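# Place the green block into the blue tray

## Task

Get the green block sitting inside the blue tray. The robot must not topple over or finish leaning, and nothing may be knocked or moved out of the work area.

## Robot and tools

ROBOT. A Rainbow Robotics RB-Y1 in a physics simulator: a two-wheel differential base with two rear casters (it can drive forward/back and turn, never sideways), a folding torso (leg with ankle, knee, hip), two 7-joint arms with parallel grippers, and a pan/tilt head. The base is 0.58 m wide, extends 0.10 m ahead of the wheel axle and 0.57 m behind it, and sweeps a 0.58 m radius circle when turning in place. Each wrist has a camera case jutting sideways that can strike things. Cameras: head_camera, left_wrist_camera, right_wrist_camera.

FRAMES. Base frame: origin on the floor midway between the drive wheels, x forward, y left, z up, metres. The chest, left_hand and right_hand readouts are in this frame. A hand point sits between the finger pads, 0.03 m back from the tips; fingers point along the hand's -z, close along its x. Printed hand positions can be off, more at full reach or under load. base_odometry is in the frame the base had at scene start (heading in rad, left positive, -3.142 to 3.142) and counts wheel rotation only, so slip and bumps distort it.

move. One action per call, plus optional cameras (list of names or ["all"]; [] for none; omitted means all only when there is no action) and blocking (true/omitted waits until everything rests; false returns in about 0.5 s while motion continues). With no action it just reports state and images. Allowed combinations: base and/or joints, optionally with min_time_s or contact_limits; or target alone or with min_time_s; or contact_limits alone.
- base: one object {x_m_s, turn_rad_s, for_s}, velocities (not positions) applied together for for_s seconds, then braking. x_m_s forward speed, 0.005 to 1.5 m/s either sign, or 0; turn_rad_s left-positive, 0.02 to 1.509 rad/s either sign, or 0; for_s 0.1 to 5. Omitted speeds are 0. Acceleration is 0.4 m/s² (turns 0.5 rad/s²), so distance is roughly speed times duration, less for short pulses; coasting to rest can take up to about 3 s.
- joints: a single object mapping joint names to absolute targets (radians, grippers in metres of opening). Ranges: torso_squat_rad 0 to 1.2 (higher lowers the chest), torso_shift_rad -0.3 to 0.6 (hips forward), torso_pitch_rad -0.2 to 1.4 (forward bow), torso_yaw_rad -1.5 to 1.5 (left positive; raise both arms sideways at least 0.2 rad first). Left arm: shoulder_pitch -2.356 to 2.356 (negative swings forward/up), shoulder_roll 0 to 3.141 (outward), shoulder_yaw -2.094 to 2.094, elbow -2.617 to 0.01 (negative bends), forearm_roll -3.141 to 3.141, wrist_pitch -1.57 to 1.919, hand_roll -2.705 to 2.705, gripper 0 to 0.1. Right arm the same except shoulder_roll -3.141 to 0 (negative is outward). head_pan_rad -0.523 to 0.523 (left positive), head_tilt_rad -0.35 to 1.57 (down positive). Torso combos must also hold: squat+shift<=1.52; squat-shift+pitch<=1.57; shift+0.5pitch-0.4squat<=0.7; shift+0.3pitch-0.5squat<=0.39, else it stops partway as off_target.
- target: absolute pose for one hand: side "left" or "right", x, y, z in metres in the base frame (-3 to 3), quat_wxyz as the hand readouts print it. Solved once into joint angles, so the hand travels an arc; break long moves into shorter steps. Not allowed while another move is still running. Result: reached (within 10 mm and 2 degrees), short (with the error), or refused (with reason; nothing moves).
- min_time_s: 0.1 to 8 s, the minimum duration of the arm, head and torso motions in that call.
- contact_limits: {left_gripper_m, right_gripper_m} in mA, 200 to 672.5 (start value 672.5), persisting until changed; lower means a softer grip.
To grasp, command an opening at least 0.005 m below the object's width; off_target or done then both mean holding.

wait(seconds 0 to 10, cameras): lets time pass and returns state; ends early once running motions settle. stop(cameras): brakes everything still moving; braked parts report stopped. zoom_image(camera, region [x0,y0,x1,y1] pixels, top-left origin, max 504 by 504): closer look at that camera's latest image. finished_scene(scene 1): ends the scene irreversibly; the block must stay in the tray afterwards.

RESULTS. The move line says done or the worst status. Per-joint: done, moving, off_target (resting away from target, maybe still pushing), not_followed (a self-collision check withheld the arm), stopped, time_out, contact_stop (torso only), limit_stop_at_<name> (built-in limit or body guard), torque_fault, limit_stop_at_motor_heat. For the base, done only means the speed was sent; the wheels may have slipped against something. A refused call or an unrequested stop cancels the rest of that reply's calls. lidar_m lists 12 distances in 30 degree sectors counter-clockwise from straight ahead, at 0.23 m height; "-" means nothing. motor_effort gives wheel effort percent (peak in brackets); high effort at rest suggests pushing on something. Joint torques, external torques, wrist force/torque (hand axes, uncalibrated, offset up to 16 N) and motor temperatures are also reported.

AVOID. Toppling: do not bend fast with arms stretched forward or loaded, and do not stop hard while driving bowed over. Do not drive into furniture; the base slides under tables the upper body cannot pass. Never let the arms collide or squeeze each other; keep about 0.5 rad outward shoulder roll when both reach forward. Do not drop the block from a height or release it while moving, do not strike the tray or table, and keep every object in the work area. Excess joint contact torque freezes the robot for 10 s; overheated motors (from holding stretched or straining poses) freeze it for 30 s or more. Time keeps passing while you deliberate.

Each tool is called after "Request:" as name(argument=value, ...), one argument or row to a line, values as JSON.

## Session

Request:
move(
)

Scene clock: 0.00 s.
Joint torques (N m): no reading
External joint torques (N m): no reading
Motor temperatures (°C): left_arm=[41 43 43 35 46 41 50] | right_arm=[41 43 41 39 42 42 46]
Wrist force (N): no reading
Wrist torque (N m): no reading
Wrist force, peak (N): no reading
base_odometry: x=+0.000 y=+0.000 heading=+0.000
lidar_m: 2.30 2.21 1.81 1.70 2.37 2.87 2.87 3.06 2.12 2.55 2.86 2.42
base_status: not commanded
joint_positions: torso_squat_rad=+0.350 torso_shift_rad=+0.000 torso_pitch_rad=+0.000 torso_yaw_rad=+0.000 left_shoulder_pitch_rad=-0.027 left_shoulder_roll_rad=+0.000 left_shoulder_yaw_rad=+0.005 left_elbow_rad=-0.293 left_forearm_roll_rad=-0.048 left_wrist_pitch_rad=-0.015 left_hand_roll_rad=-0.002 left_gripper_m=+0.099 right_shoulder_pitch_rad=+0.000 right_shoulder_roll_rad=-0.021 right_shoulder_yaw_rad=+0.032 right_elbow_rad=-0.154 right_forearm_roll_rad=+0.046 right_wrist_pitch_rad=+0.002 right_hand_roll_rad=-0.050 right_gripper_m=+0.100 head_pan_rad=+0.000 head_tilt_rad=+0.400
joint_status: not commanded
wheel_motors_off: 0
motor_effort: left_wheel=+3 right_wheel=+2
chest: x=-0.2280 y=+0.0002 z=+1.2475 quat_wxyz=(+1.000, +0.000, +0.000, +0.000) (m; base frame)
left_hand: x=-0.0637 y=+0.2189 z=+0.5816 quat_wxyz=(+0.986, +0.003, -0.166, -0.027) (m; base frame)
right_hand: x=-0.1535 y=-0.2341 z=+0.5662 quat_wxyz=(+0.997, -0.010, -0.076, +0.015) (m; base frame)
pictures: head_camera, left_wrist_camera, right_wrist_camera
Images, in order (width x height): head_camera 896x504, left_wrist_camera 644x364, right_wrist_camera 644x364.

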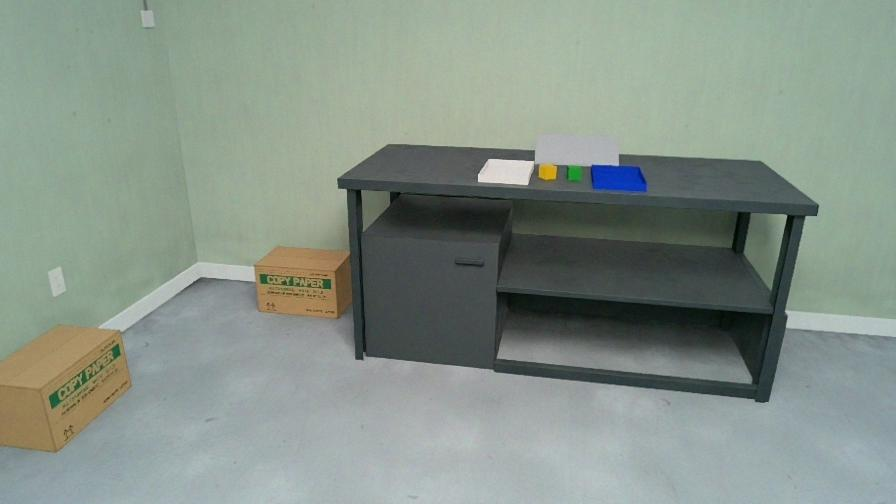

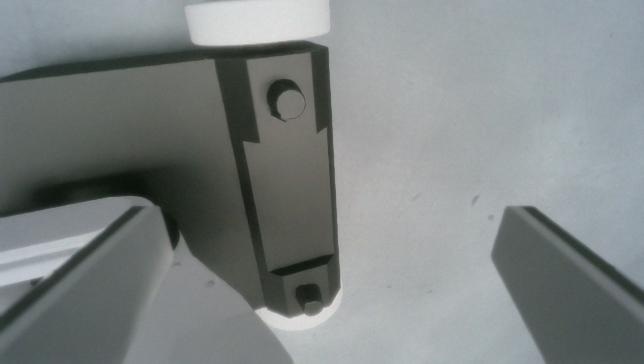

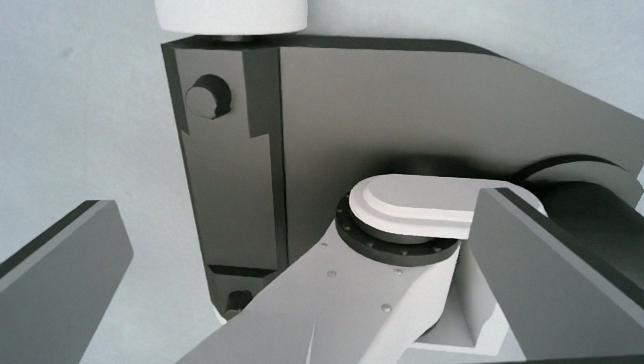

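Request:
zoom_image(
  camera="head_camera",
  region=[440, 110, 690, 250],
)

Scaled by 2.016 from the camera's 896x504 image, which has a finer 1280x720 frame.

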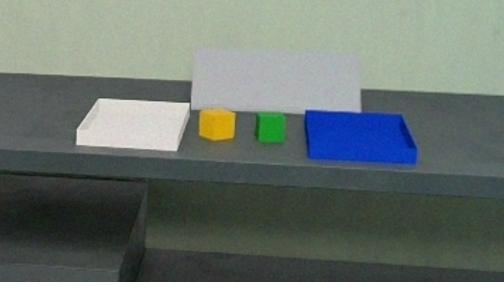

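Request:
move(
  base={"turn_rad_s": -0.1, "for_s": 1.3},
)

Request:
move(
  base={"x_m_s": 0.3, "for_s": 3.7},
  joints={"head_tilt_rad": 0.6},
  cameras=["head_camera"],
)

Request:
move(
  cameras=["head_camera"],
)

Scene clock: 13.67 s.
Joint torques (N m): left_arm=[-3.99 -0.4 -0.15 -1.97 -0.27 -0.63 0.04] | right_arm=[-1.4 -0.94 -0.04 -0.29 0.28 -0.42 0.01]
External joint torques (N m): left_arm=[-0.23 -0.52 -0.15 0.16 -0.28 0.08 0.06] | right_arm=[0.49 0.16 0.01 0.1 0.24 -0.06 0]
Wrist force (N): left_arm=[-4.1 1.9 -16.2] | right_arm=[-1.0 -1.0 -5.6]
Wrist torque (N m): left_arm=[0.55 -1.01 0.06] | right_arm=[0.14 -0.09 0.03]
Wrist force, peak (N): left_arm=[-4.0 1.7 -16.5] | right_arm=[-0.9 -0.8 -5.9]
move: done
base_odometry: x=+0.000 y=+0.000 heading=-0.129
lidar_m: 2.30 2.23 1.81 1.81 2.23 2.93 2.87 3.05 2.17 2.11 2.71 2.42
base_status: done (sent for 1.3 of 1.3 s)
joint_positions: torso_squat_rad=+0.350 torso_shift_rad=+0.000 torso_pitch_rad=+0.000 torso_yaw_rad=+0.000 left_shoulder_pitch_rad=-0.027 left_shoulder_roll_rad=+0.000 left_shoulder_yaw_rad=+0.005 left_elbow_rad=-0.293 left_forearm_roll_rad=-0.048 left_wrist_pitch_rad=-0.015 left_hand_roll_rad=-0.002 left_gripper_m=+0.099 right_shoulder_pitch_rad=+0.000 right_shoulder_roll_rad=-0.021 right_shoulder_yaw_rad=+0.032 right_elbow_rad=-0.154 right_forearm_roll_rad=+0.046 right_wrist_pitch_rad=+0.002 right_hand_roll_rad=-0.050 right_gripper_m=+0.100 head_pan_rad=+0.000 head_tilt_rad=+0.400
joint_status: not commanded
wheel_motors_off: 0
motor_effort: left_wheel=+16(26) right_wheel=-1(17)
chest: x=-0.2280 y=+0.0002 z=+1.2475 quat_wxyz=(+1.000, +0.000, +0.000, +0.000) (m; base frame)
left_hand: x=-0.0637 y=+0.2189 z=+0.5816 quat_wxyz=(+0.986, +0.003, -0.166, -0.027) (m; base frame)
right_hand: x=-0.1535 y=-0.2341 z=+0.5662 quat_wxyz=(+0.997, -0.010, -0.076, +0.015) (m; base frame)
pictures: none

Scene clock: 18.57 s.
Joint torques (N m): left_arm=[-3.34 -0.17 -0.1 -2.1 -0.06 -0.46 -0.11] | right_arm=[-1.1 -1.24 0.04 -0.22 0.22 -0.57 0.04]
External joint torques (N m): left_arm=[0.42 -0.3 -0.09 0.03 -0.06 0.25 -0.09] | right_arm=[0.79 -0.15 0.09 0.17 0.18 -0.22 0.04]
Wrist force (N): left_arm=[-4.1 1.6 -16.2] | right_arm=[-0.9 -0.9 -5.5]
Wrist torque (N m): left_arm=[0.59 -1.05 0.03] | right_arm=[0.13 -0.07 0.02]
Wrist force, peak (N): left_arm=[-4.2 1.9 -16.5] | right_arm=[-1.2 -0.9 -5.8]
move: done
base_odometry: x=+1.100 y=-0.144 heading=-0.130
lidar_m: 1.18 1.25 1.64 1.64 1.94 3.11 3.98 3.48 2.58 2.62 1.49 1.57
base_status: done (sent for 3.7 of 3.7 s)
joint_positions: torso_squat_rad=+0.350 torso_shift_rad=+0.000 torso_pitch_rad=+0.000 torso_yaw_rad=+0.000 left_shoulder_pitch_rad=-0.027 left_shoulder_roll_rad=+0.000 left_shoulder_yaw_rad=+0.005 left_elbow_rad=-0.293 left_forearm_roll_rad=-0.048 left_wrist_pitch_rad=-0.015 left_hand_roll_rad=-0.002 left_gripper_m=+0.099 right_shoulder_pitch_rad=+0.000 right_shoulder_roll_rad=-0.021 right_shoulder_yaw_rad=+0.032 right_elbow_rad=-0.154 right_forearm_roll_rad=+0.046 right_wrist_pitch_rad=+0.002 right_hand_roll_rad=-0.050 right_gripper_m=+0.100 head_pan_rad=+0.000 head_tilt_rad=+0.600
joint_status: all done
wheel_motors_off: 0
motor_effort: left_wheel=-6(40) right_wheel=+5(36)
chest: x=-0.2280 y=+0.0002 z=+1.2475 quat_wxyz=(+1.000, +0.000, +0.000, +0.000) (m; base frame)
left_hand: x=-0.0636 y=+0.2189 z=+0.5816 quat_wxyz=(+0.986, +0.003, -0.166, -0.027) (m; base frame)
right_hand: x=-0.1534 y=-0.2341 z=+0.5662 quat_wxyz=(+0.997, -0.010, -0.076, +0.015) (m; base frame)
pictures: head_camera
Images, in order (width x height): head_camera 896x504.

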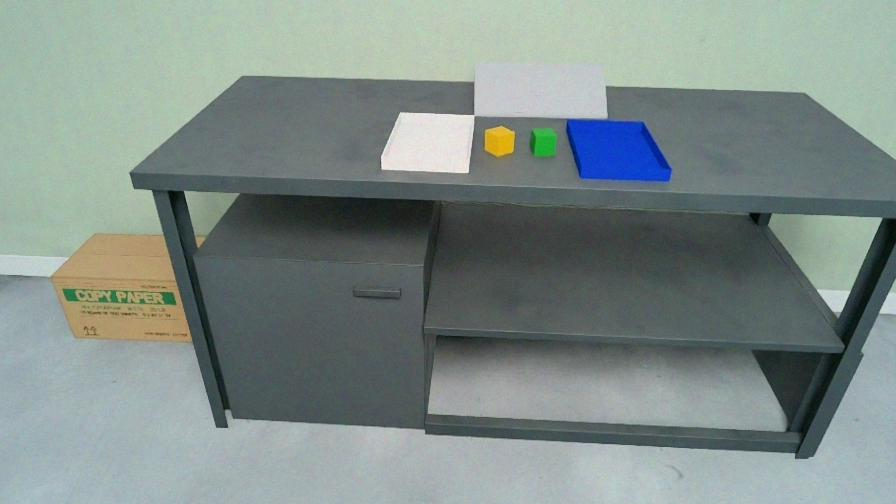

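Scene clock: 18.57 s.
Joint torques (N m): left_arm=[-3.34 -0.17 -0.1 -2.1 -0.06 -0.46 -0.11] | right_arm=[-1.1 -1.24 0.04 -0.22 0.22 -0.57 0.04]
External joint torques (N m): left_arm=[0.42 -0.3 -0.09 0.03 -0.06 0.25 -0.09] | right_arm=[0.79 -0.15 0.09 0.17 0.18 -0.22 0.04]
Motor temperatures (°C): left_arm=[41 42 42 35 46 41 50] | right_arm=[40 43 41 39 42 42 46]
Wrist force (N): left_arm=[-4.1 1.6 -16.2] | right_arm=[-0.9 -0.9 -5.5]
Wrist torque (N m): left_arm=[0.59 -1.05 0.03] | right_arm=[0.13 -0.07 0.02]
Wrist force, peak (N): left_arm=[-4.1 1.6 -16.2] | right_arm=[-0.9 -0.9 -5.5]
base_odometry: x=+1.100 y=-0.144 heading=-0.130
lidar_m: 1.18 1.25 1.64 1.64 1.94 3.11 3.98 3.48 2.58 2.62 1.49 1.57
base_status: done (sent for 3.7 of 3.7 s)
joint_positions: torso_squat_rad=+0.350 torso_shift_rad=+0.000 torso_pitch_rad=+0.000 torso_yaw_rad=+0.000 left_shoulder_pitch_rad=-0.027 left_shoulder_roll_rad=+0.000 left_shoulder_yaw_rad=+0.005 left_elbow_rad=-0.293 left_forearm_roll_rad=-0.048 left_wrist_pitch_rad=-0.015 left_hand_roll_rad=-0.002 left_gripper_m=+0.099 right_shoulder_pitch_rad=+0.000 right_shoulder_roll_rad=-0.021 right_shoulder_yaw_rad=+0.032 right_elbow_rad=-0.154 right_forearm_roll_rad=+0.046 right_wrist_pitch_rad=+0.002 right_hand_roll_rad=-0.050 right_gripper_m=+0.100 head_pan_rad=+0.000 head_tilt_rad=+0.600
joint_status: all done
wheel_motors_off: 0
motor_effort: left_wheel=-6(40) right_wheel=+5(36)
chest: x=-0.2280 y=+0.0002 z=+1.2475 quat_wxyz=(+1.000, +0.000, +0.000, +0.000) (m; base frame)
left_hand: x=-0.0636 y=+0.2189 z=+0.5816 quat_wxyz=(+0.986, +0.003, -0.166, -0.027) (m; base frame)
right_hand: x=-0.1534 y=-0.2341 z=+0.5662 quat_wxyz=(+0.997, -0.010, -0.076, +0.015) (m; base frame)
pictures: head_camera
Images, in order (width x height): head_camera 896x504.

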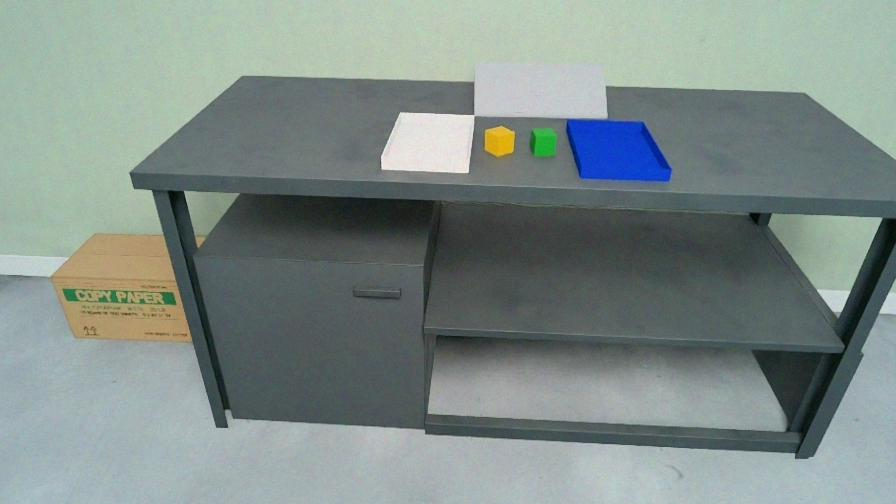

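Request:
move(
  target={"side":"right","x":0.3,"y":-0.25,"z":1.08,"quat_wxyz":[1,0,0,0]},
  min_time_s=3,
  cameras=["head_camera"],
)

Request:
move(
  base={"x_m_s": 0.2, "for_s": 3.75},
  joints={"head_tilt_rad": 0.8},
  cameras=["all"],
)

Scene clock: 28.83 s.
Joint torques (N m): left_arm=[-3.28 -0.8 -0.33 -2.02 -0.33 -0.33 -0.05] | right_arm=[-27.16 -10.54 -2.08 -9.27 0.24 0.06 0.12]
External joint torques (N m): left_arm=[0.48 -0.93 -0.32 0.11 -0.33 0.38 -0.04] | right_arm=[-0.92 -0.64 -1.44 -0.5 -0.01 0.12 0.12]
Wrist force (N): left_arm=[-3.9 2.1 -16.0] | right_arm=[0.0 -1.2 -5.7]
Wrist torque (N m): left_arm=[0.56 -1.02 0.06] | right_arm=[0.13 -0.02 -0.10]
Wrist force, peak (N): left_arm=[-4.3 1.6 -16.4] | right_arm=[-0.4 -0.3 -6.2]
move: done
base_odometry: x=+1.100 y=-0.144 heading=-0.130
lidar_m: 1.18 1.25 1.64 1.64 1.95 3.10 3.98 3.47 2.59 2.62 1.50 1.56
base_status: not commanded
joint_positions: torso_squat_rad=+0.350 torso_shift_rad=+0.000 torso_pitch_rad=+0.000 torso_yaw_rad=+0.000 left_shoulder_pitch_rad=-0.027 left_shoulder_roll_rad=+0.000 left_shoulder_yaw_rad=+0.005 left_elbow_rad=-0.293 left_forearm_roll_rad=-0.048 left_wrist_pitch_rad=-0.015 left_hand_roll_rad=-0.002 left_gripper_m=+0.099 right_shoulder_pitch_rad=-1.254 right_shoulder_roll_rad=-0.351 right_shoulder_yaw_rad=-0.152 right_elbow_rad=-0.561 right_forearm_roll_rad=-0.212 right_wrist_pitch_rad=+1.821 right_hand_roll_rad=-0.003 right_gripper_m=+0.100 head_pan_rad=+0.000 head_tilt_rad=+0.600
joint_status: all done
wheel_motors_off: 0
motor_effort: left_wheel=-5(7) right_wheel=+4(8)
chest: x=-0.2280 y=+0.0002 z=+1.2475 quat_wxyz=(+1.000, +0.000, +0.000, +0.000) (m; base frame)
left_hand: x=-0.0636 y=+0.2189 z=+0.5816 quat_wxyz=(+0.986, +0.003, -0.166, -0.027) (m; base frame)
right_hand: x=+0.2998 y=-0.2499 z=+1.0802 quat_wxyz=(+1.000, +0.000, -0.001, +0.000) (m; base frame)
right_hand_status: reached (checked arc, planned for 3.0 s): 0 mm and 0.1 deg off.
pictures: head_camera
Images, in order (width x height): head_camera 896x504.

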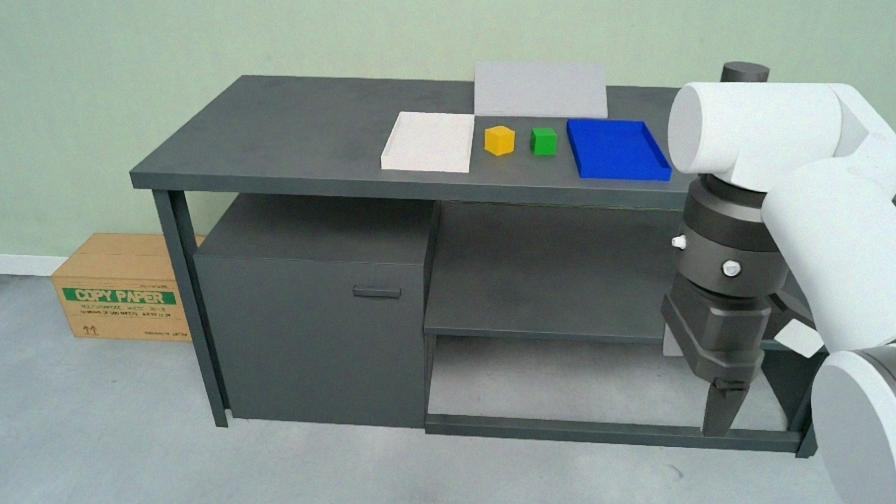

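Scene clock: 33.57 s.
Joint torques (N m): left_arm=[-3.89 -0.4 0.01 -1.9 -0.1 -0.48 0.01] | right_arm=[-27.21 -10.58 -2 -9.18 0.37 -0.03 0.15]
External joint torques (N m): left_arm=[-0.12 -0.53 0.01 0.23 -0.11 0.23 0.03] | right_arm=[-0.97 -0.68 -1.36 -0.4 0.12 0.03 0.15]
Wrist force (N): left_arm=[-4.2 1.6 -16.0] | right_arm=[0.0 -0.9 -5.4]
Wrist torque (N m): left_arm=[0.60 -1.04 0.06] | right_arm=[0.10 0.00 -0.09]
Wrist force, peak (N): left_arm=[-3.5 2.0 -16.6] | right_arm=[-0.2 -1.2 -5.9]
move: done
base_odometry: x=+1.848 y=-0.241 heading=-0.130
lidar_m: 0.42 0.45 0.65 1.57 1.97 2.40 4.73 3.09 2.73 2.68 1.11 1.09
base_status: done (sent for 3.77 of 3.77 s)
joint_positions: torso_squat_rad=+0.350 torso_shift_rad=+0.000 torso_pitch_rad=+0.000 torso_yaw_rad=+0.000 left_shoulder_pitch_rad=-0.027 left_shoulder_roll_rad=+0.000 left_shoulder_yaw_rad=+0.005 left_elbow_rad=-0.293 left_forearm_roll_rad=-0.048 left_wrist_pitch_rad=-0.015 left_hand_roll_rad=-0.002 left_gripper_m=+0.099 right_shoulder_pitch_rad=-1.254 right_shoulder_roll_rad=-0.351 right_shoulder_yaw_rad=-0.152 right_elbow_rad=-0.561 right_forearm_roll_rad=-0.212 right_wrist_pitch_rad=+1.821 right_hand_roll_rad=-0.003 right_gripper_m=+0.100 head_pan_rad=+0.000 head_tilt_rad=+0.800
joint_status: all done
wheel_motors_off: 0
motor_effort: left_wheel=-6(14) right_wheel=+4(27)
chest: x=-0.2280 y=+0.0002 z=+1.2475 quat_wxyz=(+1.000, +0.000, +0.000, +0.000) (m; base frame)
left_hand: x=-0.0636 y=+0.2189 z=+0.5816 quat_wxyz=(+0.986, +0.003, -0.166, -0.027) (m; base frame)
right_hand: x=+0.2998 y=-0.2499 z=+1.0802 quat_wxyz=(+1.000, +0.000, -0.001, +0.000) (m; base frame)
pictures: head_camera, left_wrist_camera, right_wrist_camera
Images, in order (width x height): head_camera 896x504, left_wrist_camera 644x364, right_wrist_camera 644x364.

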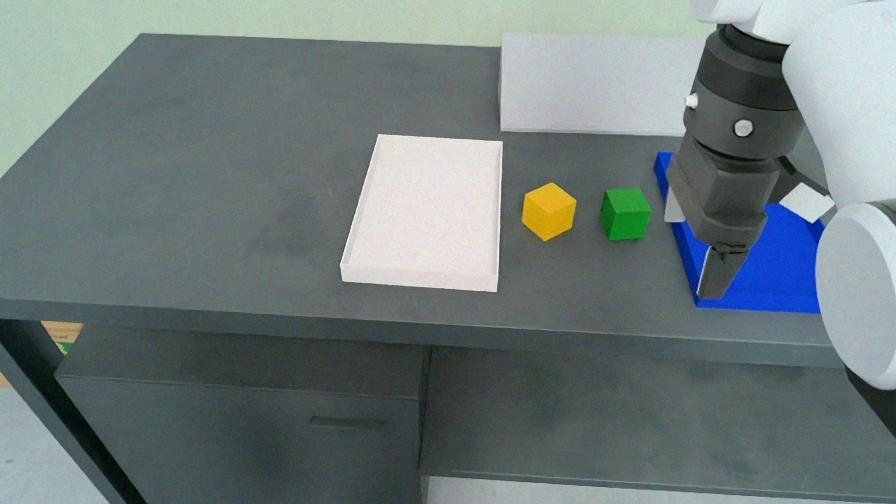

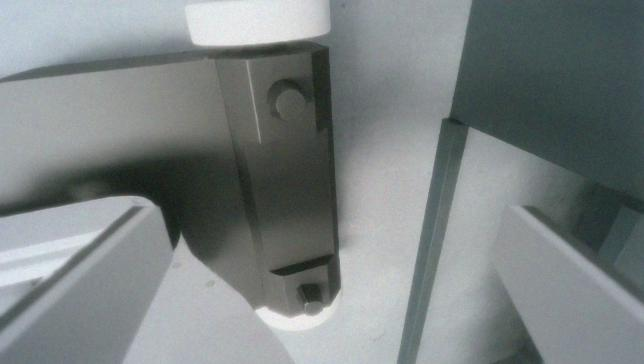

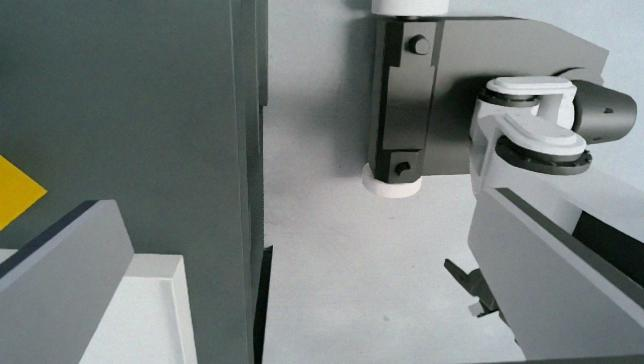

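Request:
move(
  target={"side":"right","x":0.58,"y":-0.265,"z":1.06,"quat_wxyz":[1,0,0,0]},
  min_time_s=2.5,
  cameras=["all"],
)

Request:
move(
  cameras=["all"],
)

Scene clock: 40.63 s.
Joint torques (N m): left_arm=[-3.53 -0.61 0.35 -2.25 -0.12 -0.55 0.15] | right_arm=[-28.03 -8.27 -1.24 -9.71 0.6 -1.85 -0.11]
External joint torques (N m): left_arm=[0.23 -0.74 0.35 -0.13 -0.13 0.16 0.16] | right_arm=[-0.84 1.76 -1.14 0.59 0.31 0.04 -0.16]
Wrist force (N): left_arm=[-4.1 1.3 -16.1] | right_arm=[-5.4 -0.6 -2.0]
Wrist torque (N m): left_arm=[0.62 -1.01 0.04] | right_arm=[0.06 -0.30 0.04]
Wrist force, peak (N): left_arm=[-4.3 1.8 -16.5] | right_arm=[-5.9 -0.4 -2.0]
move: short
base_odometry: x=+1.848 y=-0.241 heading=-0.130
lidar_m: 0.42 0.44 0.65 1.56 1.97 2.41 4.72 3.08 2.74 2.69 1.12 1.09
base_status: not commanded
joint_positions: torso_squat_rad=+0.350 torso_shift_rad=+0.000 torso_pitch_rad=+0.000 torso_yaw_rad=+0.000 left_shoulder_pitch_rad=-0.027 left_shoulder_roll_rad=+0.000 left_shoulder_yaw_rad=+0.005 left_elbow_rad=-0.293 left_forearm_roll_rad=-0.048 left_wrist_pitch_rad=-0.015 left_hand_roll_rad=-0.002 left_gripper_m=+0.099 right_shoulder_pitch_rad=-1.166 right_shoulder_roll_rad=-0.286 right_shoulder_yaw_rad=-0.167 right_elbow_rad=-0.267 right_forearm_roll_rad=-0.103 right_wrist_pitch_rad=+0.279 right_hand_roll_rad=-0.022 right_gripper_m=+0.100 head_pan_rad=+0.000 head_tilt_rad=+0.800
joint_status: all done
wheel_motors_off: 0
motor_effort: left_wheel=-5(6) right_wheel=+5(7)
chest: x=-0.2280 y=+0.0002 z=+1.2475 quat_wxyz=(+1.000, +0.000, +0.000, +0.000) (m; base frame)
left_hand: x=-0.0636 y=+0.2189 z=+0.5816 quat_wxyz=(+0.986, +0.003, -0.166, -0.027) (m; base frame)
right_hand: x=+0.4970 y=-0.2605 z=+1.0886 quat_wxyz=(+0.838, -0.029, -0.545, +0.000) (m; base frame)
right_hand_status: short (checked arc, as near as the solve gets, planned for 2.5 s): 88 mm and 66.1 deg off.
pictures: head_camera, left_wrist_camera, right_wrist_camera
Images, in order (width x height): head_camera 896x504, left_wrist_camera 644x364, right_wrist_camera 644x364.

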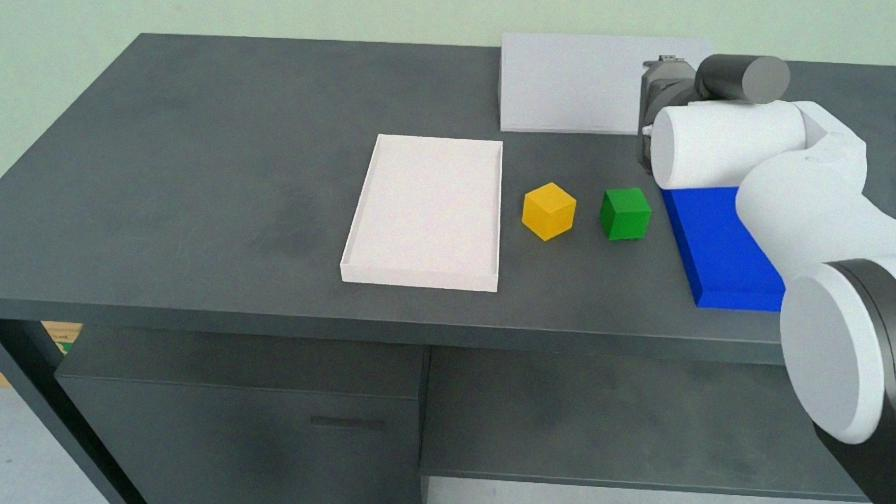

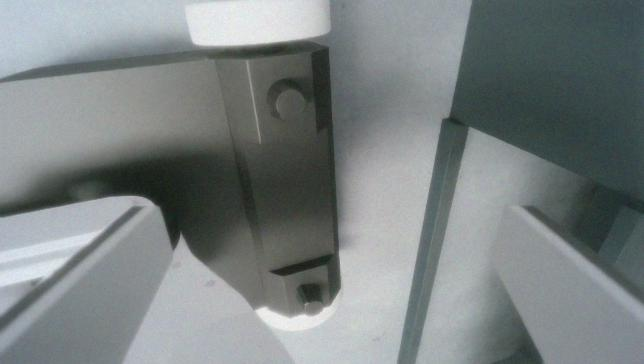

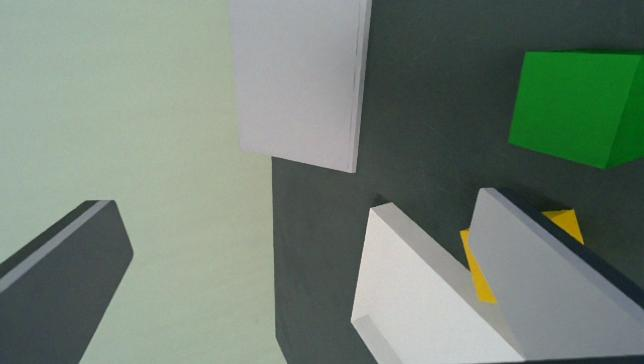

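Scene clock: 40.63 s.
Joint torques (N m): left_arm=[-3.53 -0.61 0.35 -2.25 -0.12 -0.55 0.15] | right_arm=[-28.03 -8.27 -1.24 -9.71 0.6 -1.85 -0.11]
External joint torques (N m): left_arm=[0.23 -0.74 0.35 -0.13 -0.13 0.16 0.16] | right_arm=[-0.84 1.76 -1.14 0.59 0.31 0.04 -0.16]
Motor temperatures (°C): left_arm=[40 42 42 35 46 41 49] | right_arm=[42 43 40 39 42 42 45]
Wrist force (N): left_arm=[-4.1 1.3 -16.1] | right_arm=[-5.4 -0.6 -2.0]
Wrist torque (N m): left_arm=[0.62 -1.01 0.04] | right_arm=[0.06 -0.30 0.04]
Wrist force, peak (N): left_arm=[-4.1 1.3 -16.1] | right_arm=[-5.4 -0.6 -2.0]
base_odometry: x=+1.848 y=-0.241 heading=-0.130
lidar_m: 0.42 0.44 0.65 1.56 1.97 2.41 4.72 3.08 2.74 2.69 1.12 1.09
base_status: not commanded
joint_positions: torso_squat_rad=+0.350 torso_shift_rad=+0.000 torso_pitch_rad=+0.000 torso_yaw_rad=+0.000 left_shoulder_pitch_rad=-0.027 left_shoulder_roll_rad=+0.000 left_shoulder_yaw_rad=+0.005 left_elbow_rad=-0.293 left_forearm_roll_rad=-0.048 left_wrist_pitch_rad=-0.015 left_hand_roll_rad=-0.002 left_gripper_m=+0.099 right_shoulder_pitch_rad=-1.166 right_shoulder_roll_rad=-0.286 right_shoulder_yaw_rad=-0.167 right_elbow_rad=-0.267 right_forearm_roll_rad=-0.103 right_wrist_pitch_rad=+0.279 right_hand_roll_rad=-0.022 right_gripper_m=+0.100 head_pan_rad=+0.000 head_tilt_rad=+0.800
joint_status: all done
wheel_motors_off: 0
motor_effort: left_wheel=-5(6) right_wheel=+5(7)
chest: x=-0.2280 y=+0.0002 z=+1.2475 quat_wxyz=(+1.000, +0.000, +0.000, +0.000) (m; base frame)
left_hand: x=-0.0636 y=+0.2189 z=+0.5816 quat_wxyz=(+0.986, +0.003, -0.166, -0.027) (m; base frame)
right_hand: x=+0.4970 y=-0.2605 z=+1.0886 quat_wxyz=(+0.838, -0.029, -0.545, +0.000) (m; base frame)
right_hand_status: short (checked arc, as near as the solve gets, planned for 2.5 s): 88 mm and 66.1 deg off.
pictures: head_camera, left_wrist_camera, right_wrist_camera
Images, in order (width x height): head_camera 896x504, left_wrist_camera 644x364, right_wrist_camera 644x364.

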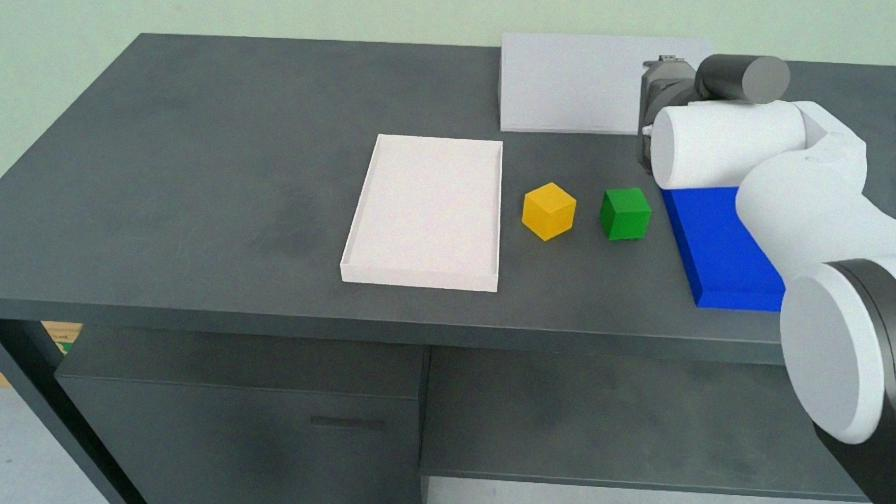

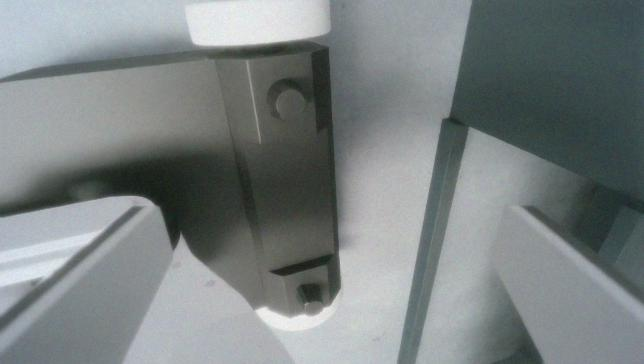

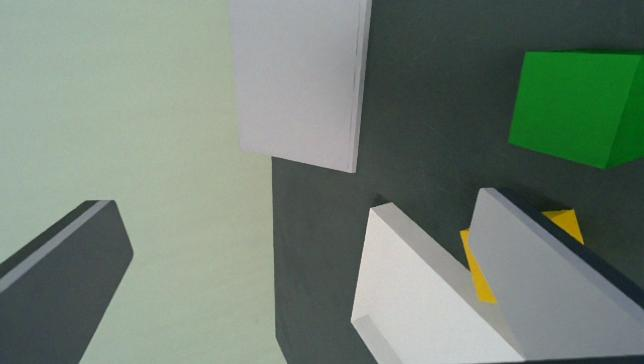

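Request:
move(
  target={"side":"right","x":0.28,"y":-0.27,"z":1.16,"quat_wxyz":[0.98,0,-0.199,0]},
  min_time_s=2.5,
)

Request:
move(
  joints={"torso_pitch_rad":0.35,"head_tilt_rad":0.5},
  min_time_s=3,
)

Request:
move(
  base={"x_m_s": 0.1, "for_s": 1.2},
  cameras=["head_camera","right_wrist_camera"],
)

Scene clock: 49.83 s.
Joint torques (N m): left_arm=[-3.55 -0.53 0.28 -1.72 -0.17 -0.61 0.04] | right_arm=[-22.28 -12.07 -7.36 -4.51 0.99 -0.72 0.06]
External joint torques (N m): left_arm=[0.21 -0.66 0.28 0.41 -0.18 0.1 0.05] | right_arm=[-0.83 -0.78 1.98 -0.92 0.35 -0.03 0.04]
Wrist force (N): left_arm=[-3.4 1.4 -15.7] | right_arm=[-2.9 -1.1 -5.4]
Wrist torque (N m): left_arm=[0.62 -0.90 0.06] | right_arm=[0.11 -0.23 0.06]
Wrist force, peak (N): left_arm=[-3.8 2.1 -16.5] | right_arm=[-5.8 -1.4 -2.9]
move: done
base_odometry: x=+1.848 y=-0.241 heading=-0.130
lidar_m: 0.43 0.44 0.65 1.56 1.98 2.41 4.73 3.09 2.74 2.69 1.11 1.09
base_status: not commanded
joint_positions: torso_squat_rad=+0.350 torso_shift_rad=+0.000 torso_pitch_rad=+0.000 torso_yaw_rad=+0.000 left_shoulder_pitch_rad=-0.027 left_shoulder_roll_rad=+0.000 left_shoulder_yaw_rad=+0.005 left_elbow_rad=-0.293 left_forearm_roll_rad=-0.048 left_wrist_pitch_rad=-0.015 left_hand_roll_rad=-0.002 left_gripper_m=+0.099 right_shoulder_pitch_rad=-0.963 right_shoulder_roll_rad=-0.909 right_shoulder_yaw_rad=+0.440 right_elbow_rad=-1.551 right_forearm_roll_rad=-1.013 right_wrist_pitch_rad=+1.704 right_hand_roll_rad=-0.572 right_gripper_m=+0.100 head_pan_rad=+0.000 head_tilt_rad=+0.800
joint_status: all done
wheel_motors_off: 0
motor_effort: left_wheel=-4(6) right_wheel=+5(7)
chest: x=-0.2280 y=+0.0002 z=+1.2475 quat_wxyz=(+1.000, +0.000, +0.000, +0.000) (m; base frame)
left_hand: x=-0.0636 y=+0.2189 z=+0.5816 quat_wxyz=(+0.986, +0.003, -0.166, -0.027) (m; base frame)
right_hand: x=+0.2801 y=-0.2699 z=+1.1602 quat_wxyz=(+0.980, +0.000, -0.199, +0.000) (m; base frame)
right_hand_status: reached (checked arc, planned for 2.5 s): 0 mm and 0.0 deg off.
pictures: none

Scene clock: 53.13 s.
Joint torques (N m): left_arm=[5.23 -0.02 -0.07 1.29 -0.19 0.27 0.24] | right_arm=[-18.89 -12.87 -7.37 -5.2 0.55 -0.14 -0.03]
External joint torques (N m): left_arm=[0.06 -0.06 -0.1 -0.11 -0.19 0.34 0.24] | right_arm=[-0.6 -0.26 1.6 -0.47 0.25 -0.02 -0.03]
Wrist force (N): left_arm=[-1.8 2.1 -16.7] | right_arm=[-0.6 -1.2 -5.7]
Wrist torque (N m): left_arm=[0.55 -0.86 0.02] | right_arm=[0.14 -0.11 0.08]
Wrist force, peak (N): left_arm=[-2.8 1.7 -16.8] | right_arm=[-2.8 -1.0 -5.6]
move: done
base_odometry: x=+1.848 y=-0.241 heading=-0.130
lidar_m: 0.43 0.46 0.65 1.56 1.98 2.41 4.73 3.08 2.74 2.69 1.12 1.11
base_status: not commanded
joint_positions: torso_squat_rad=+0.350 torso_shift_rad=+0.000 torso_pitch_rad=+0.350 torso_yaw_rad=+0.000 left_shoulder_pitch_rad=-0.027 left_shoulder_roll_rad=+0.000 left_shoulder_yaw_rad=+0.005 left_elbow_rad=-0.293 left_forearm_roll_rad=-0.048 left_wrist_pitch_rad=-0.015 left_hand_roll_rad=-0.002 left_gripper_m=+0.099 right_shoulder_pitch_rad=-0.963 right_shoulder_roll_rad=-0.910 right_shoulder_yaw_rad=+0.440 right_elbow_rad=-1.551 right_forearm_roll_rad=-1.013 right_wrist_pitch_rad=+1.704 right_hand_roll_rad=-0.572 right_gripper_m=+0.100 head_pan_rad=+0.000 head_tilt_rad=+0.500
joint_status: all done
wheel_motors_off: 0
motor_effort: left_wheel=-4(6) right_wheel=+5(7)
chest: x=-0.1219 y=+0.0002 z=+1.2287 quat_wxyz=(+0.985, +0.000, +0.174, +0.000) (m; base frame)
left_hand: x=-0.1958 y=+0.2189 z=+0.5469 quat_wxyz=(+1.000, -0.002, +0.008, -0.027) (m; base frame)
right_hand: x=+0.3254 y=-0.2699 z=+0.9726 quat_wxyz=(+1.000, +0.000, -0.025, +0.000) (m; base frame)
pictures: none

Scene clock: 54.93 s.
Joint torques (N m): left_arm=[5.2 -0.69 0.17 1.83 -0.3 0.18 0.08] | right_arm=[-18.97 -13.18 -7.41 -5.27 0.64 -0.26 -0.01]
External joint torques (N m): left_arm=[0.03 -0.73 0.14 0.43 -0.3 0.25 0.08] | right_arm=[-0.68 -0.57 1.56 -0.53 0.34 -0.15 -0.01]
Wrist force (N): left_arm=[-1.6 1.8 -16.2] | right_arm=[-0.9 -1.0 -5.8]
Wrist torque (N m): left_arm=[0.56 -0.84 0.01] | right_arm=[0.12 -0.12 0.07]
Wrist force, peak (N): left_arm=[-1.7 2.0 -16.9] | right_arm=[-0.7 -1.0 -6.1]
move: done
base_odometry: x=+1.967 y=-0.257 heading=-0.130
lidar_m: 0.30 0.32 0.47 1.56 1.64 2.49 4.86 3.17 2.74 1.09 1.16 0.96
base_status: done (sent for 1.2 of 1.2 s)
joint_positions: torso_squat_rad=+0.350 torso_shift_rad=+0.000 torso_pitch_rad=+0.350 torso_yaw_rad=+0.000 left_shoulder_pitch_rad=-0.027 left_shoulder_roll_rad=+0.000 left_shoulder_yaw_rad=+0.005 left_elbow_rad=-0.293 left_forearm_roll_rad=-0.048 left_wrist_pitch_rad=-0.015 left_hand_roll_rad=-0.002 left_gripper_m=+0.099 right_shoulder_pitch_rad=-0.963 right_shoulder_roll_rad=-0.910 right_shoulder_yaw_rad=+0.440 right_elbow_rad=-1.551 right_forearm_roll_rad=-1.013 right_wrist_pitch_rad=+1.704 right_hand_roll_rad=-0.572 right_gripper_m=+0.100 head_pan_rad=+0.000 head_tilt_rad=+0.500
joint_status: not commanded
wheel_motors_off: 0
motor_effort: left_wheel=-4(15) right_wheel=+2(28)
chest: x=-0.1219 y=+0.0002 z=+1.2287 quat_wxyz=(+0.985, +0.000, +0.174, +0.000) (m; base frame)
left_hand: x=-0.1958 y=+0.2189 z=+0.5469 quat_wxyz=(+1.000, -0.002, +0.008, -0.027) (m; base frame)
right_hand: x=+0.3254 y=-0.2699 z=+0.9725 quat_wxyz=(+1.000, +0.000, -0.025, +0.000) (m; base frame)
pictures: head_camera, right_wrist_camera
Images, in order (width x height): head_camera 896x504, right_wrist_camera 644x364.

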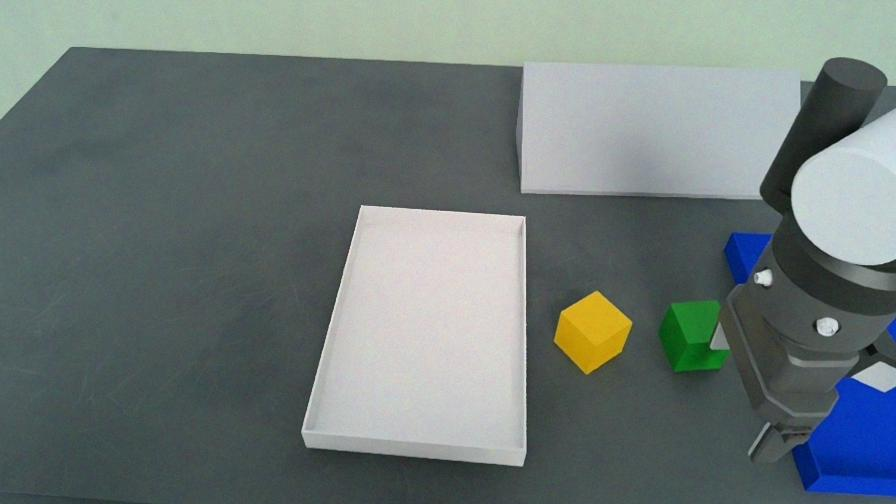

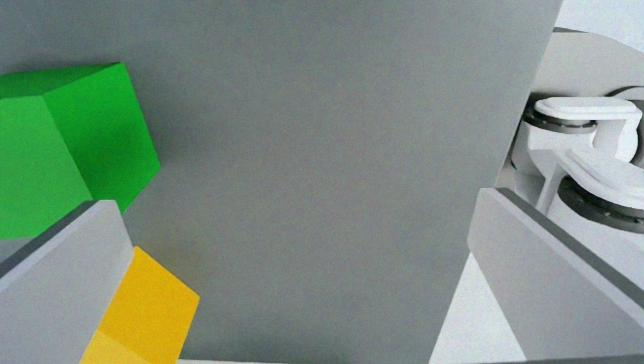

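Request:
move(
  target={"side":"right","x":0.46,"y":-0.29,"z":0.98,"quat_wxyz":[1,0,0,0]},
  min_time_s=2,
  cameras=["head_camera","right_wrist_camera"],
)

Scene clock: 63.80 s.
Joint torques (N m): left_arm=[5.72 -0.32 0.04 1.9 -0.07 0.23 -0.03] | right_arm=[-26.24 -9.86 -0.19 -4.57 0.66 -0.27 -0.11]
External joint torques (N m): left_arm=[0.55 -0.36 0.01 0.5 -0.06 0.31 -0.03] | right_arm=[-0.58 1.21 1.6 1.09 0.37 0.06 -0.11]
Wrist force (N): left_arm=[-1.9 2.3 -16.1] | right_arm=[-0.9 -0.9 -5.3]
Wrist torque (N m): left_arm=[0.51 -0.88 0.04] | right_arm=[0.11 -0.08 -0.06]
Wrist force, peak (N): left_arm=[-1.7 2.1 -16.8] | right_arm=[-1.2 -1.6 -6.0]
move: short
base_odometry: x=+1.966 y=-0.257 heading=-0.130
lidar_m: 0.31 0.32 0.48 1.56 1.63 2.48 4.85 3.19 2.75 1.08 1.15 0.97
base_status: not commanded
joint_positions: torso_squat_rad=+0.350 torso_shift_rad=+0.000 torso_pitch_rad=+0.350 torso_yaw_rad=+0.000 left_shoulder_pitch_rad=-0.027 left_shoulder_roll_rad=+0.000 left_shoulder_yaw_rad=+0.005 left_elbow_rad=-0.293 left_forearm_roll_rad=-0.048 left_wrist_pitch_rad=-0.015 left_hand_roll_rad=-0.002 left_gripper_m=+0.099 right_shoulder_pitch_rad=-1.574 right_shoulder_roll_rad=-0.587 right_shoulder_yaw_rad=+0.500 right_elbow_rad=-0.267 right_forearm_roll_rad=-0.867 right_wrist_pitch_rad=+1.344 right_hand_roll_rad=+0.015 right_gripper_m=+0.100 head_pan_rad=+0.000 head_tilt_rad=+0.500
joint_status: all done
wheel_motors_off: 0
motor_effort: left_wheel=-2(4) right_wheel=+4(5)
chest: x=-0.1219 y=+0.0002 z=+1.2287 quat_wxyz=(+0.985, +0.000, +0.174, +0.000) (m; base frame)
left_hand: x=-0.1958 y=+0.2189 z=+0.5469 quat_wxyz=(+1.000, -0.002, +0.008, -0.027) (m; base frame)
right_hand: x=+0.4595 y=-0.2898 z=+0.9805 quat_wxyz=(+0.998, -0.008, -0.068, +0.000) (m; base frame)
right_hand_status: short (checked arc, as near as the solve gets, planned for 2.0 s): 1 mm and 7.8 deg off. The place is met; only the turn is off.
pictures: head_camera, right_wrist_camera
Images, in order (width x height): head_camera 896x504, right_wrist_camera 644x364.

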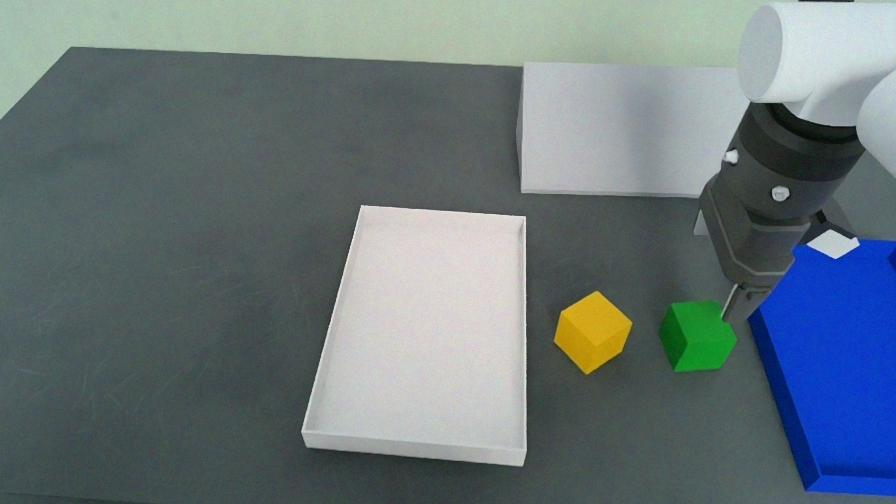

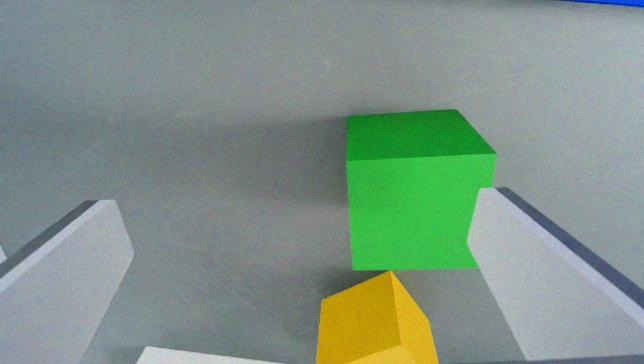

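Request:
move(
  target={"side":"right","x":0.435,"y":-0.30,"z":0.94,"quat_wxyz":[1,0,0,0]},
  min_time_s=1.5,
  cameras=["head_camera","right_wrist_camera"],
)

Scene clock: 75.70 s.
Joint torques (N m): left_arm=[5.84 -0.59 0.3 1.67 -0.13 0.01 -0.05] | right_arm=[-25.02 -8.99 -3.31 -4.59 0.29 -0.53 0.41]
External joint torques (N m): left_arm=[0.67 -0.63 0.27 0.27 -0.13 0.08 -0.05] | right_arm=[-0.12 2.37 -1.53 0.78 0.02 -0.33 0.41]
Wrist force (N): left_arm=[-1.5 2.0 -16.8] | right_arm=[-0.6 -0.8 -5.4]
Wrist torque (N m): left_arm=[0.55 -0.85 0.02] | right_arm=[0.11 -0.07 -0.08]
Wrist force, peak (N): left_arm=[-2.1 2.2 -16.7] | right_arm=[-0.4 -0.9 -5.9]
move: short
base_odometry: x=+1.966 y=-0.257 heading=-0.130
lidar_m: 0.30 0.33 0.47 1.57 1.63 2.49 4.85 3.16 2.75 1.08 1.17 0.97
base_status: not commanded
joint_positions: torso_squat_rad=+0.350 torso_shift_rad=+0.000 torso_pitch_rad=+0.350 torso_yaw_rad=+0.000 left_shoulder_pitch_rad=-0.027 left_shoulder_roll_rad=+0.000 left_shoulder_yaw_rad=+0.005 left_elbow_rad=-0.293 left_forearm_roll_rad=-0.048 left_wrist_pitch_rad=-0.015 left_hand_roll_rad=-0.002 left_gripper_m=+0.099 right_shoulder_pitch_rad=-1.495 right_shoulder_roll_rad=-0.581 right_shoulder_yaw_rad=+0.496 right_elbow_rad=-0.267 right_forearm_roll_rad=-0.878 right_wrist_pitch_rad=+1.334 right_hand_roll_rad=+0.038 right_gripper_m=+0.100 head_pan_rad=+0.000 head_tilt_rad=+0.500
joint_status: all done
wheel_motors_off: 0
motor_effort: left_wheel=-3(4) right_wheel=+1(5)
chest: x=-0.1219 y=+0.0002 z=+1.2287 quat_wxyz=(+0.985, +0.000, +0.174, +0.000) (m; base frame)
left_hand: x=-0.1958 y=+0.2189 z=+0.5469 quat_wxyz=(+1.000, -0.002, +0.008, -0.027) (m; base frame)
right_hand: x=+0.4346 y=-0.3001 z=+0.9406 quat_wxyz=(+0.999, -0.006, -0.035, +0.000) (m; base frame)
right_hand_status: short (checked arc, as near as the solve gets, planned for 1.5 s): 1 mm and 4.1 deg off. The place is met; only the turn is off.
pictures: head_camera, right_wrist_camera
Images, in order (width x height): head_camera 896x504, right_wrist_camera 644x364.

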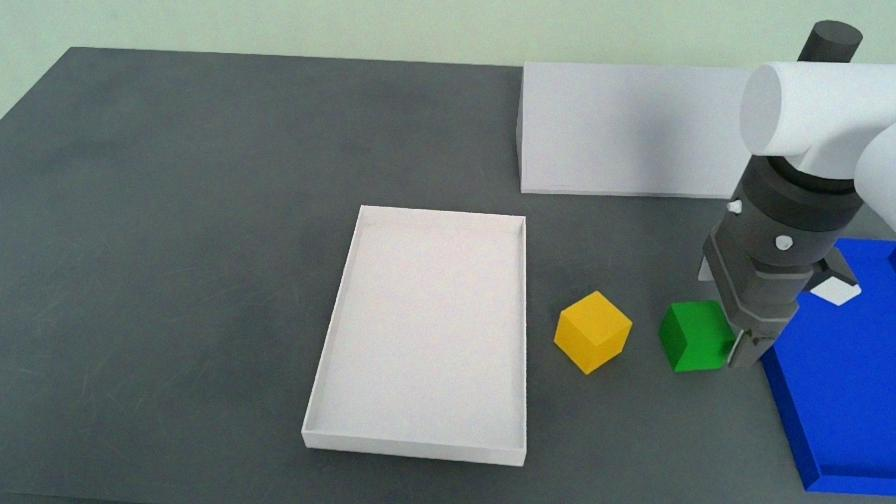

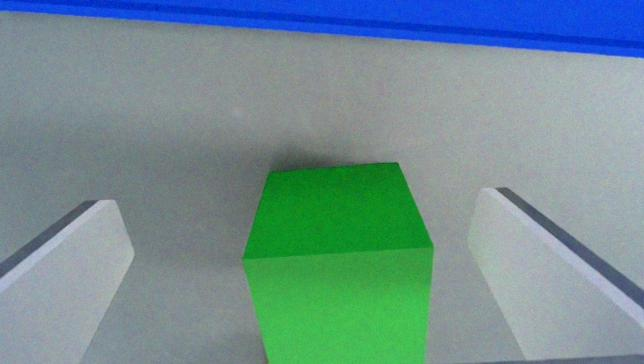

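Request:
move(
  target={"side":"right","x":0.427,"y":-0.293,"z":0.905,"quat_wxyz":[1,0,0,0]},
  min_time_s=1.5,
  cameras=["head_camera","right_wrist_camera"],
)

Scene clock: 86.77 s.
Joint torques (N m): left_arm=[6.03 -0.33 0.03 1.49 -0.07 0.06 0.07] | right_arm=[-24.43 -8.91 -0.12 -4.39 0.76 -0.58 -0.24]
External joint torques (N m): left_arm=[0.86 -0.37 0 0.09 -0.07 0.13 0.07] | right_arm=[0.04 2.34 1.64 0.84 0.49 -0.37 -0.24]
Wrist force (N): left_arm=[-1.8 2.3 -16.2] | right_arm=[-0.3 -0.8 -5.7]
Wrist torque (N m): left_arm=[0.51 -0.86 0.02] | right_arm=[0.12 -0.01 0.09]
Wrist force, peak (N): left_arm=[-2.0 2.1 -16.8] | right_arm=[-0.4 -0.9 -5.9]
move: short
base_odometry: x=+1.966 y=-0.257 heading=-0.130
lidar_m: 0.30 0.33 0.47 1.56 1.65 2.48 4.85 3.17 2.76 1.10 1.15 0.97
base_status: not commanded
joint_positions: torso_squat_rad=+0.350 torso_shift_rad=+0.000 torso_pitch_rad=+0.350 torso_yaw_rad=+0.000 left_shoulder_pitch_rad=-0.027 left_shoulder_roll_rad=+0.000 left_shoulder_yaw_rad=+0.005 left_elbow_rad=-0.293 left_forearm_roll_rad=-0.048 left_wrist_pitch_rad=-0.015 left_hand_roll_rad=-0.002 left_gripper_m=+0.099 right_shoulder_pitch_rad=-1.436 right_shoulder_roll_rad=-0.545 right_shoulder_yaw_rad=+0.498 right_elbow_rad=-0.267 right_forearm_roll_rad=-0.874 right_wrist_pitch_rad=+1.260 right_hand_roll_rad=+0.025 right_gripper_m=+0.100 head_pan_rad=+0.000 head_tilt_rad=+0.500
joint_status: all done
wheel_motors_off: 0
motor_effort: left_wheel=-3(4) right_wheel=+3(5)
chest: x=-0.1219 y=+0.0002 z=+1.2287 quat_wxyz=(+0.985, +0.000, +0.174, +0.000) (m; base frame)
left_hand: x=-0.1958 y=+0.2189 z=+0.5469 quat_wxyz=(+1.000, -0.002, +0.008, -0.027) (m; base frame)
right_hand: x=+0.4267 y=-0.2930 z=+0.9056 quat_wxyz=(+0.999, -0.005, -0.038, +0.000) (m; base frame)
right_hand_status: short (checked arc, as near as the solve gets, planned for 1.5 s): 1 mm and 4.4 deg off. The place is met; only the turn is off.
pictures: head_camera, right_wrist_camera
Images, in order (width x height): head_camera 896x504, right_wrist_camera 644x364.

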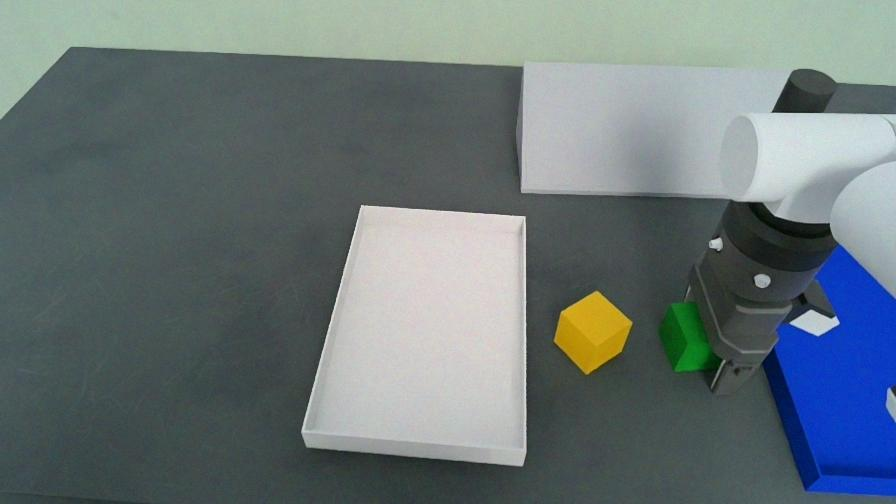

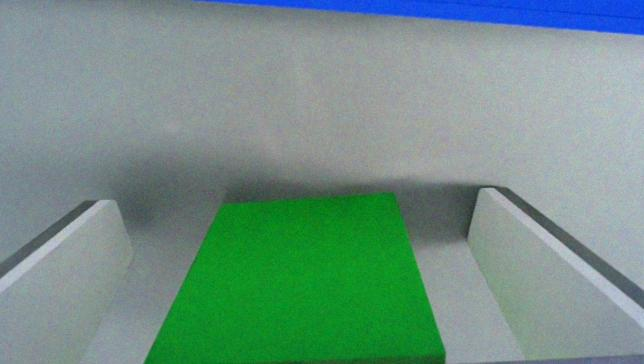

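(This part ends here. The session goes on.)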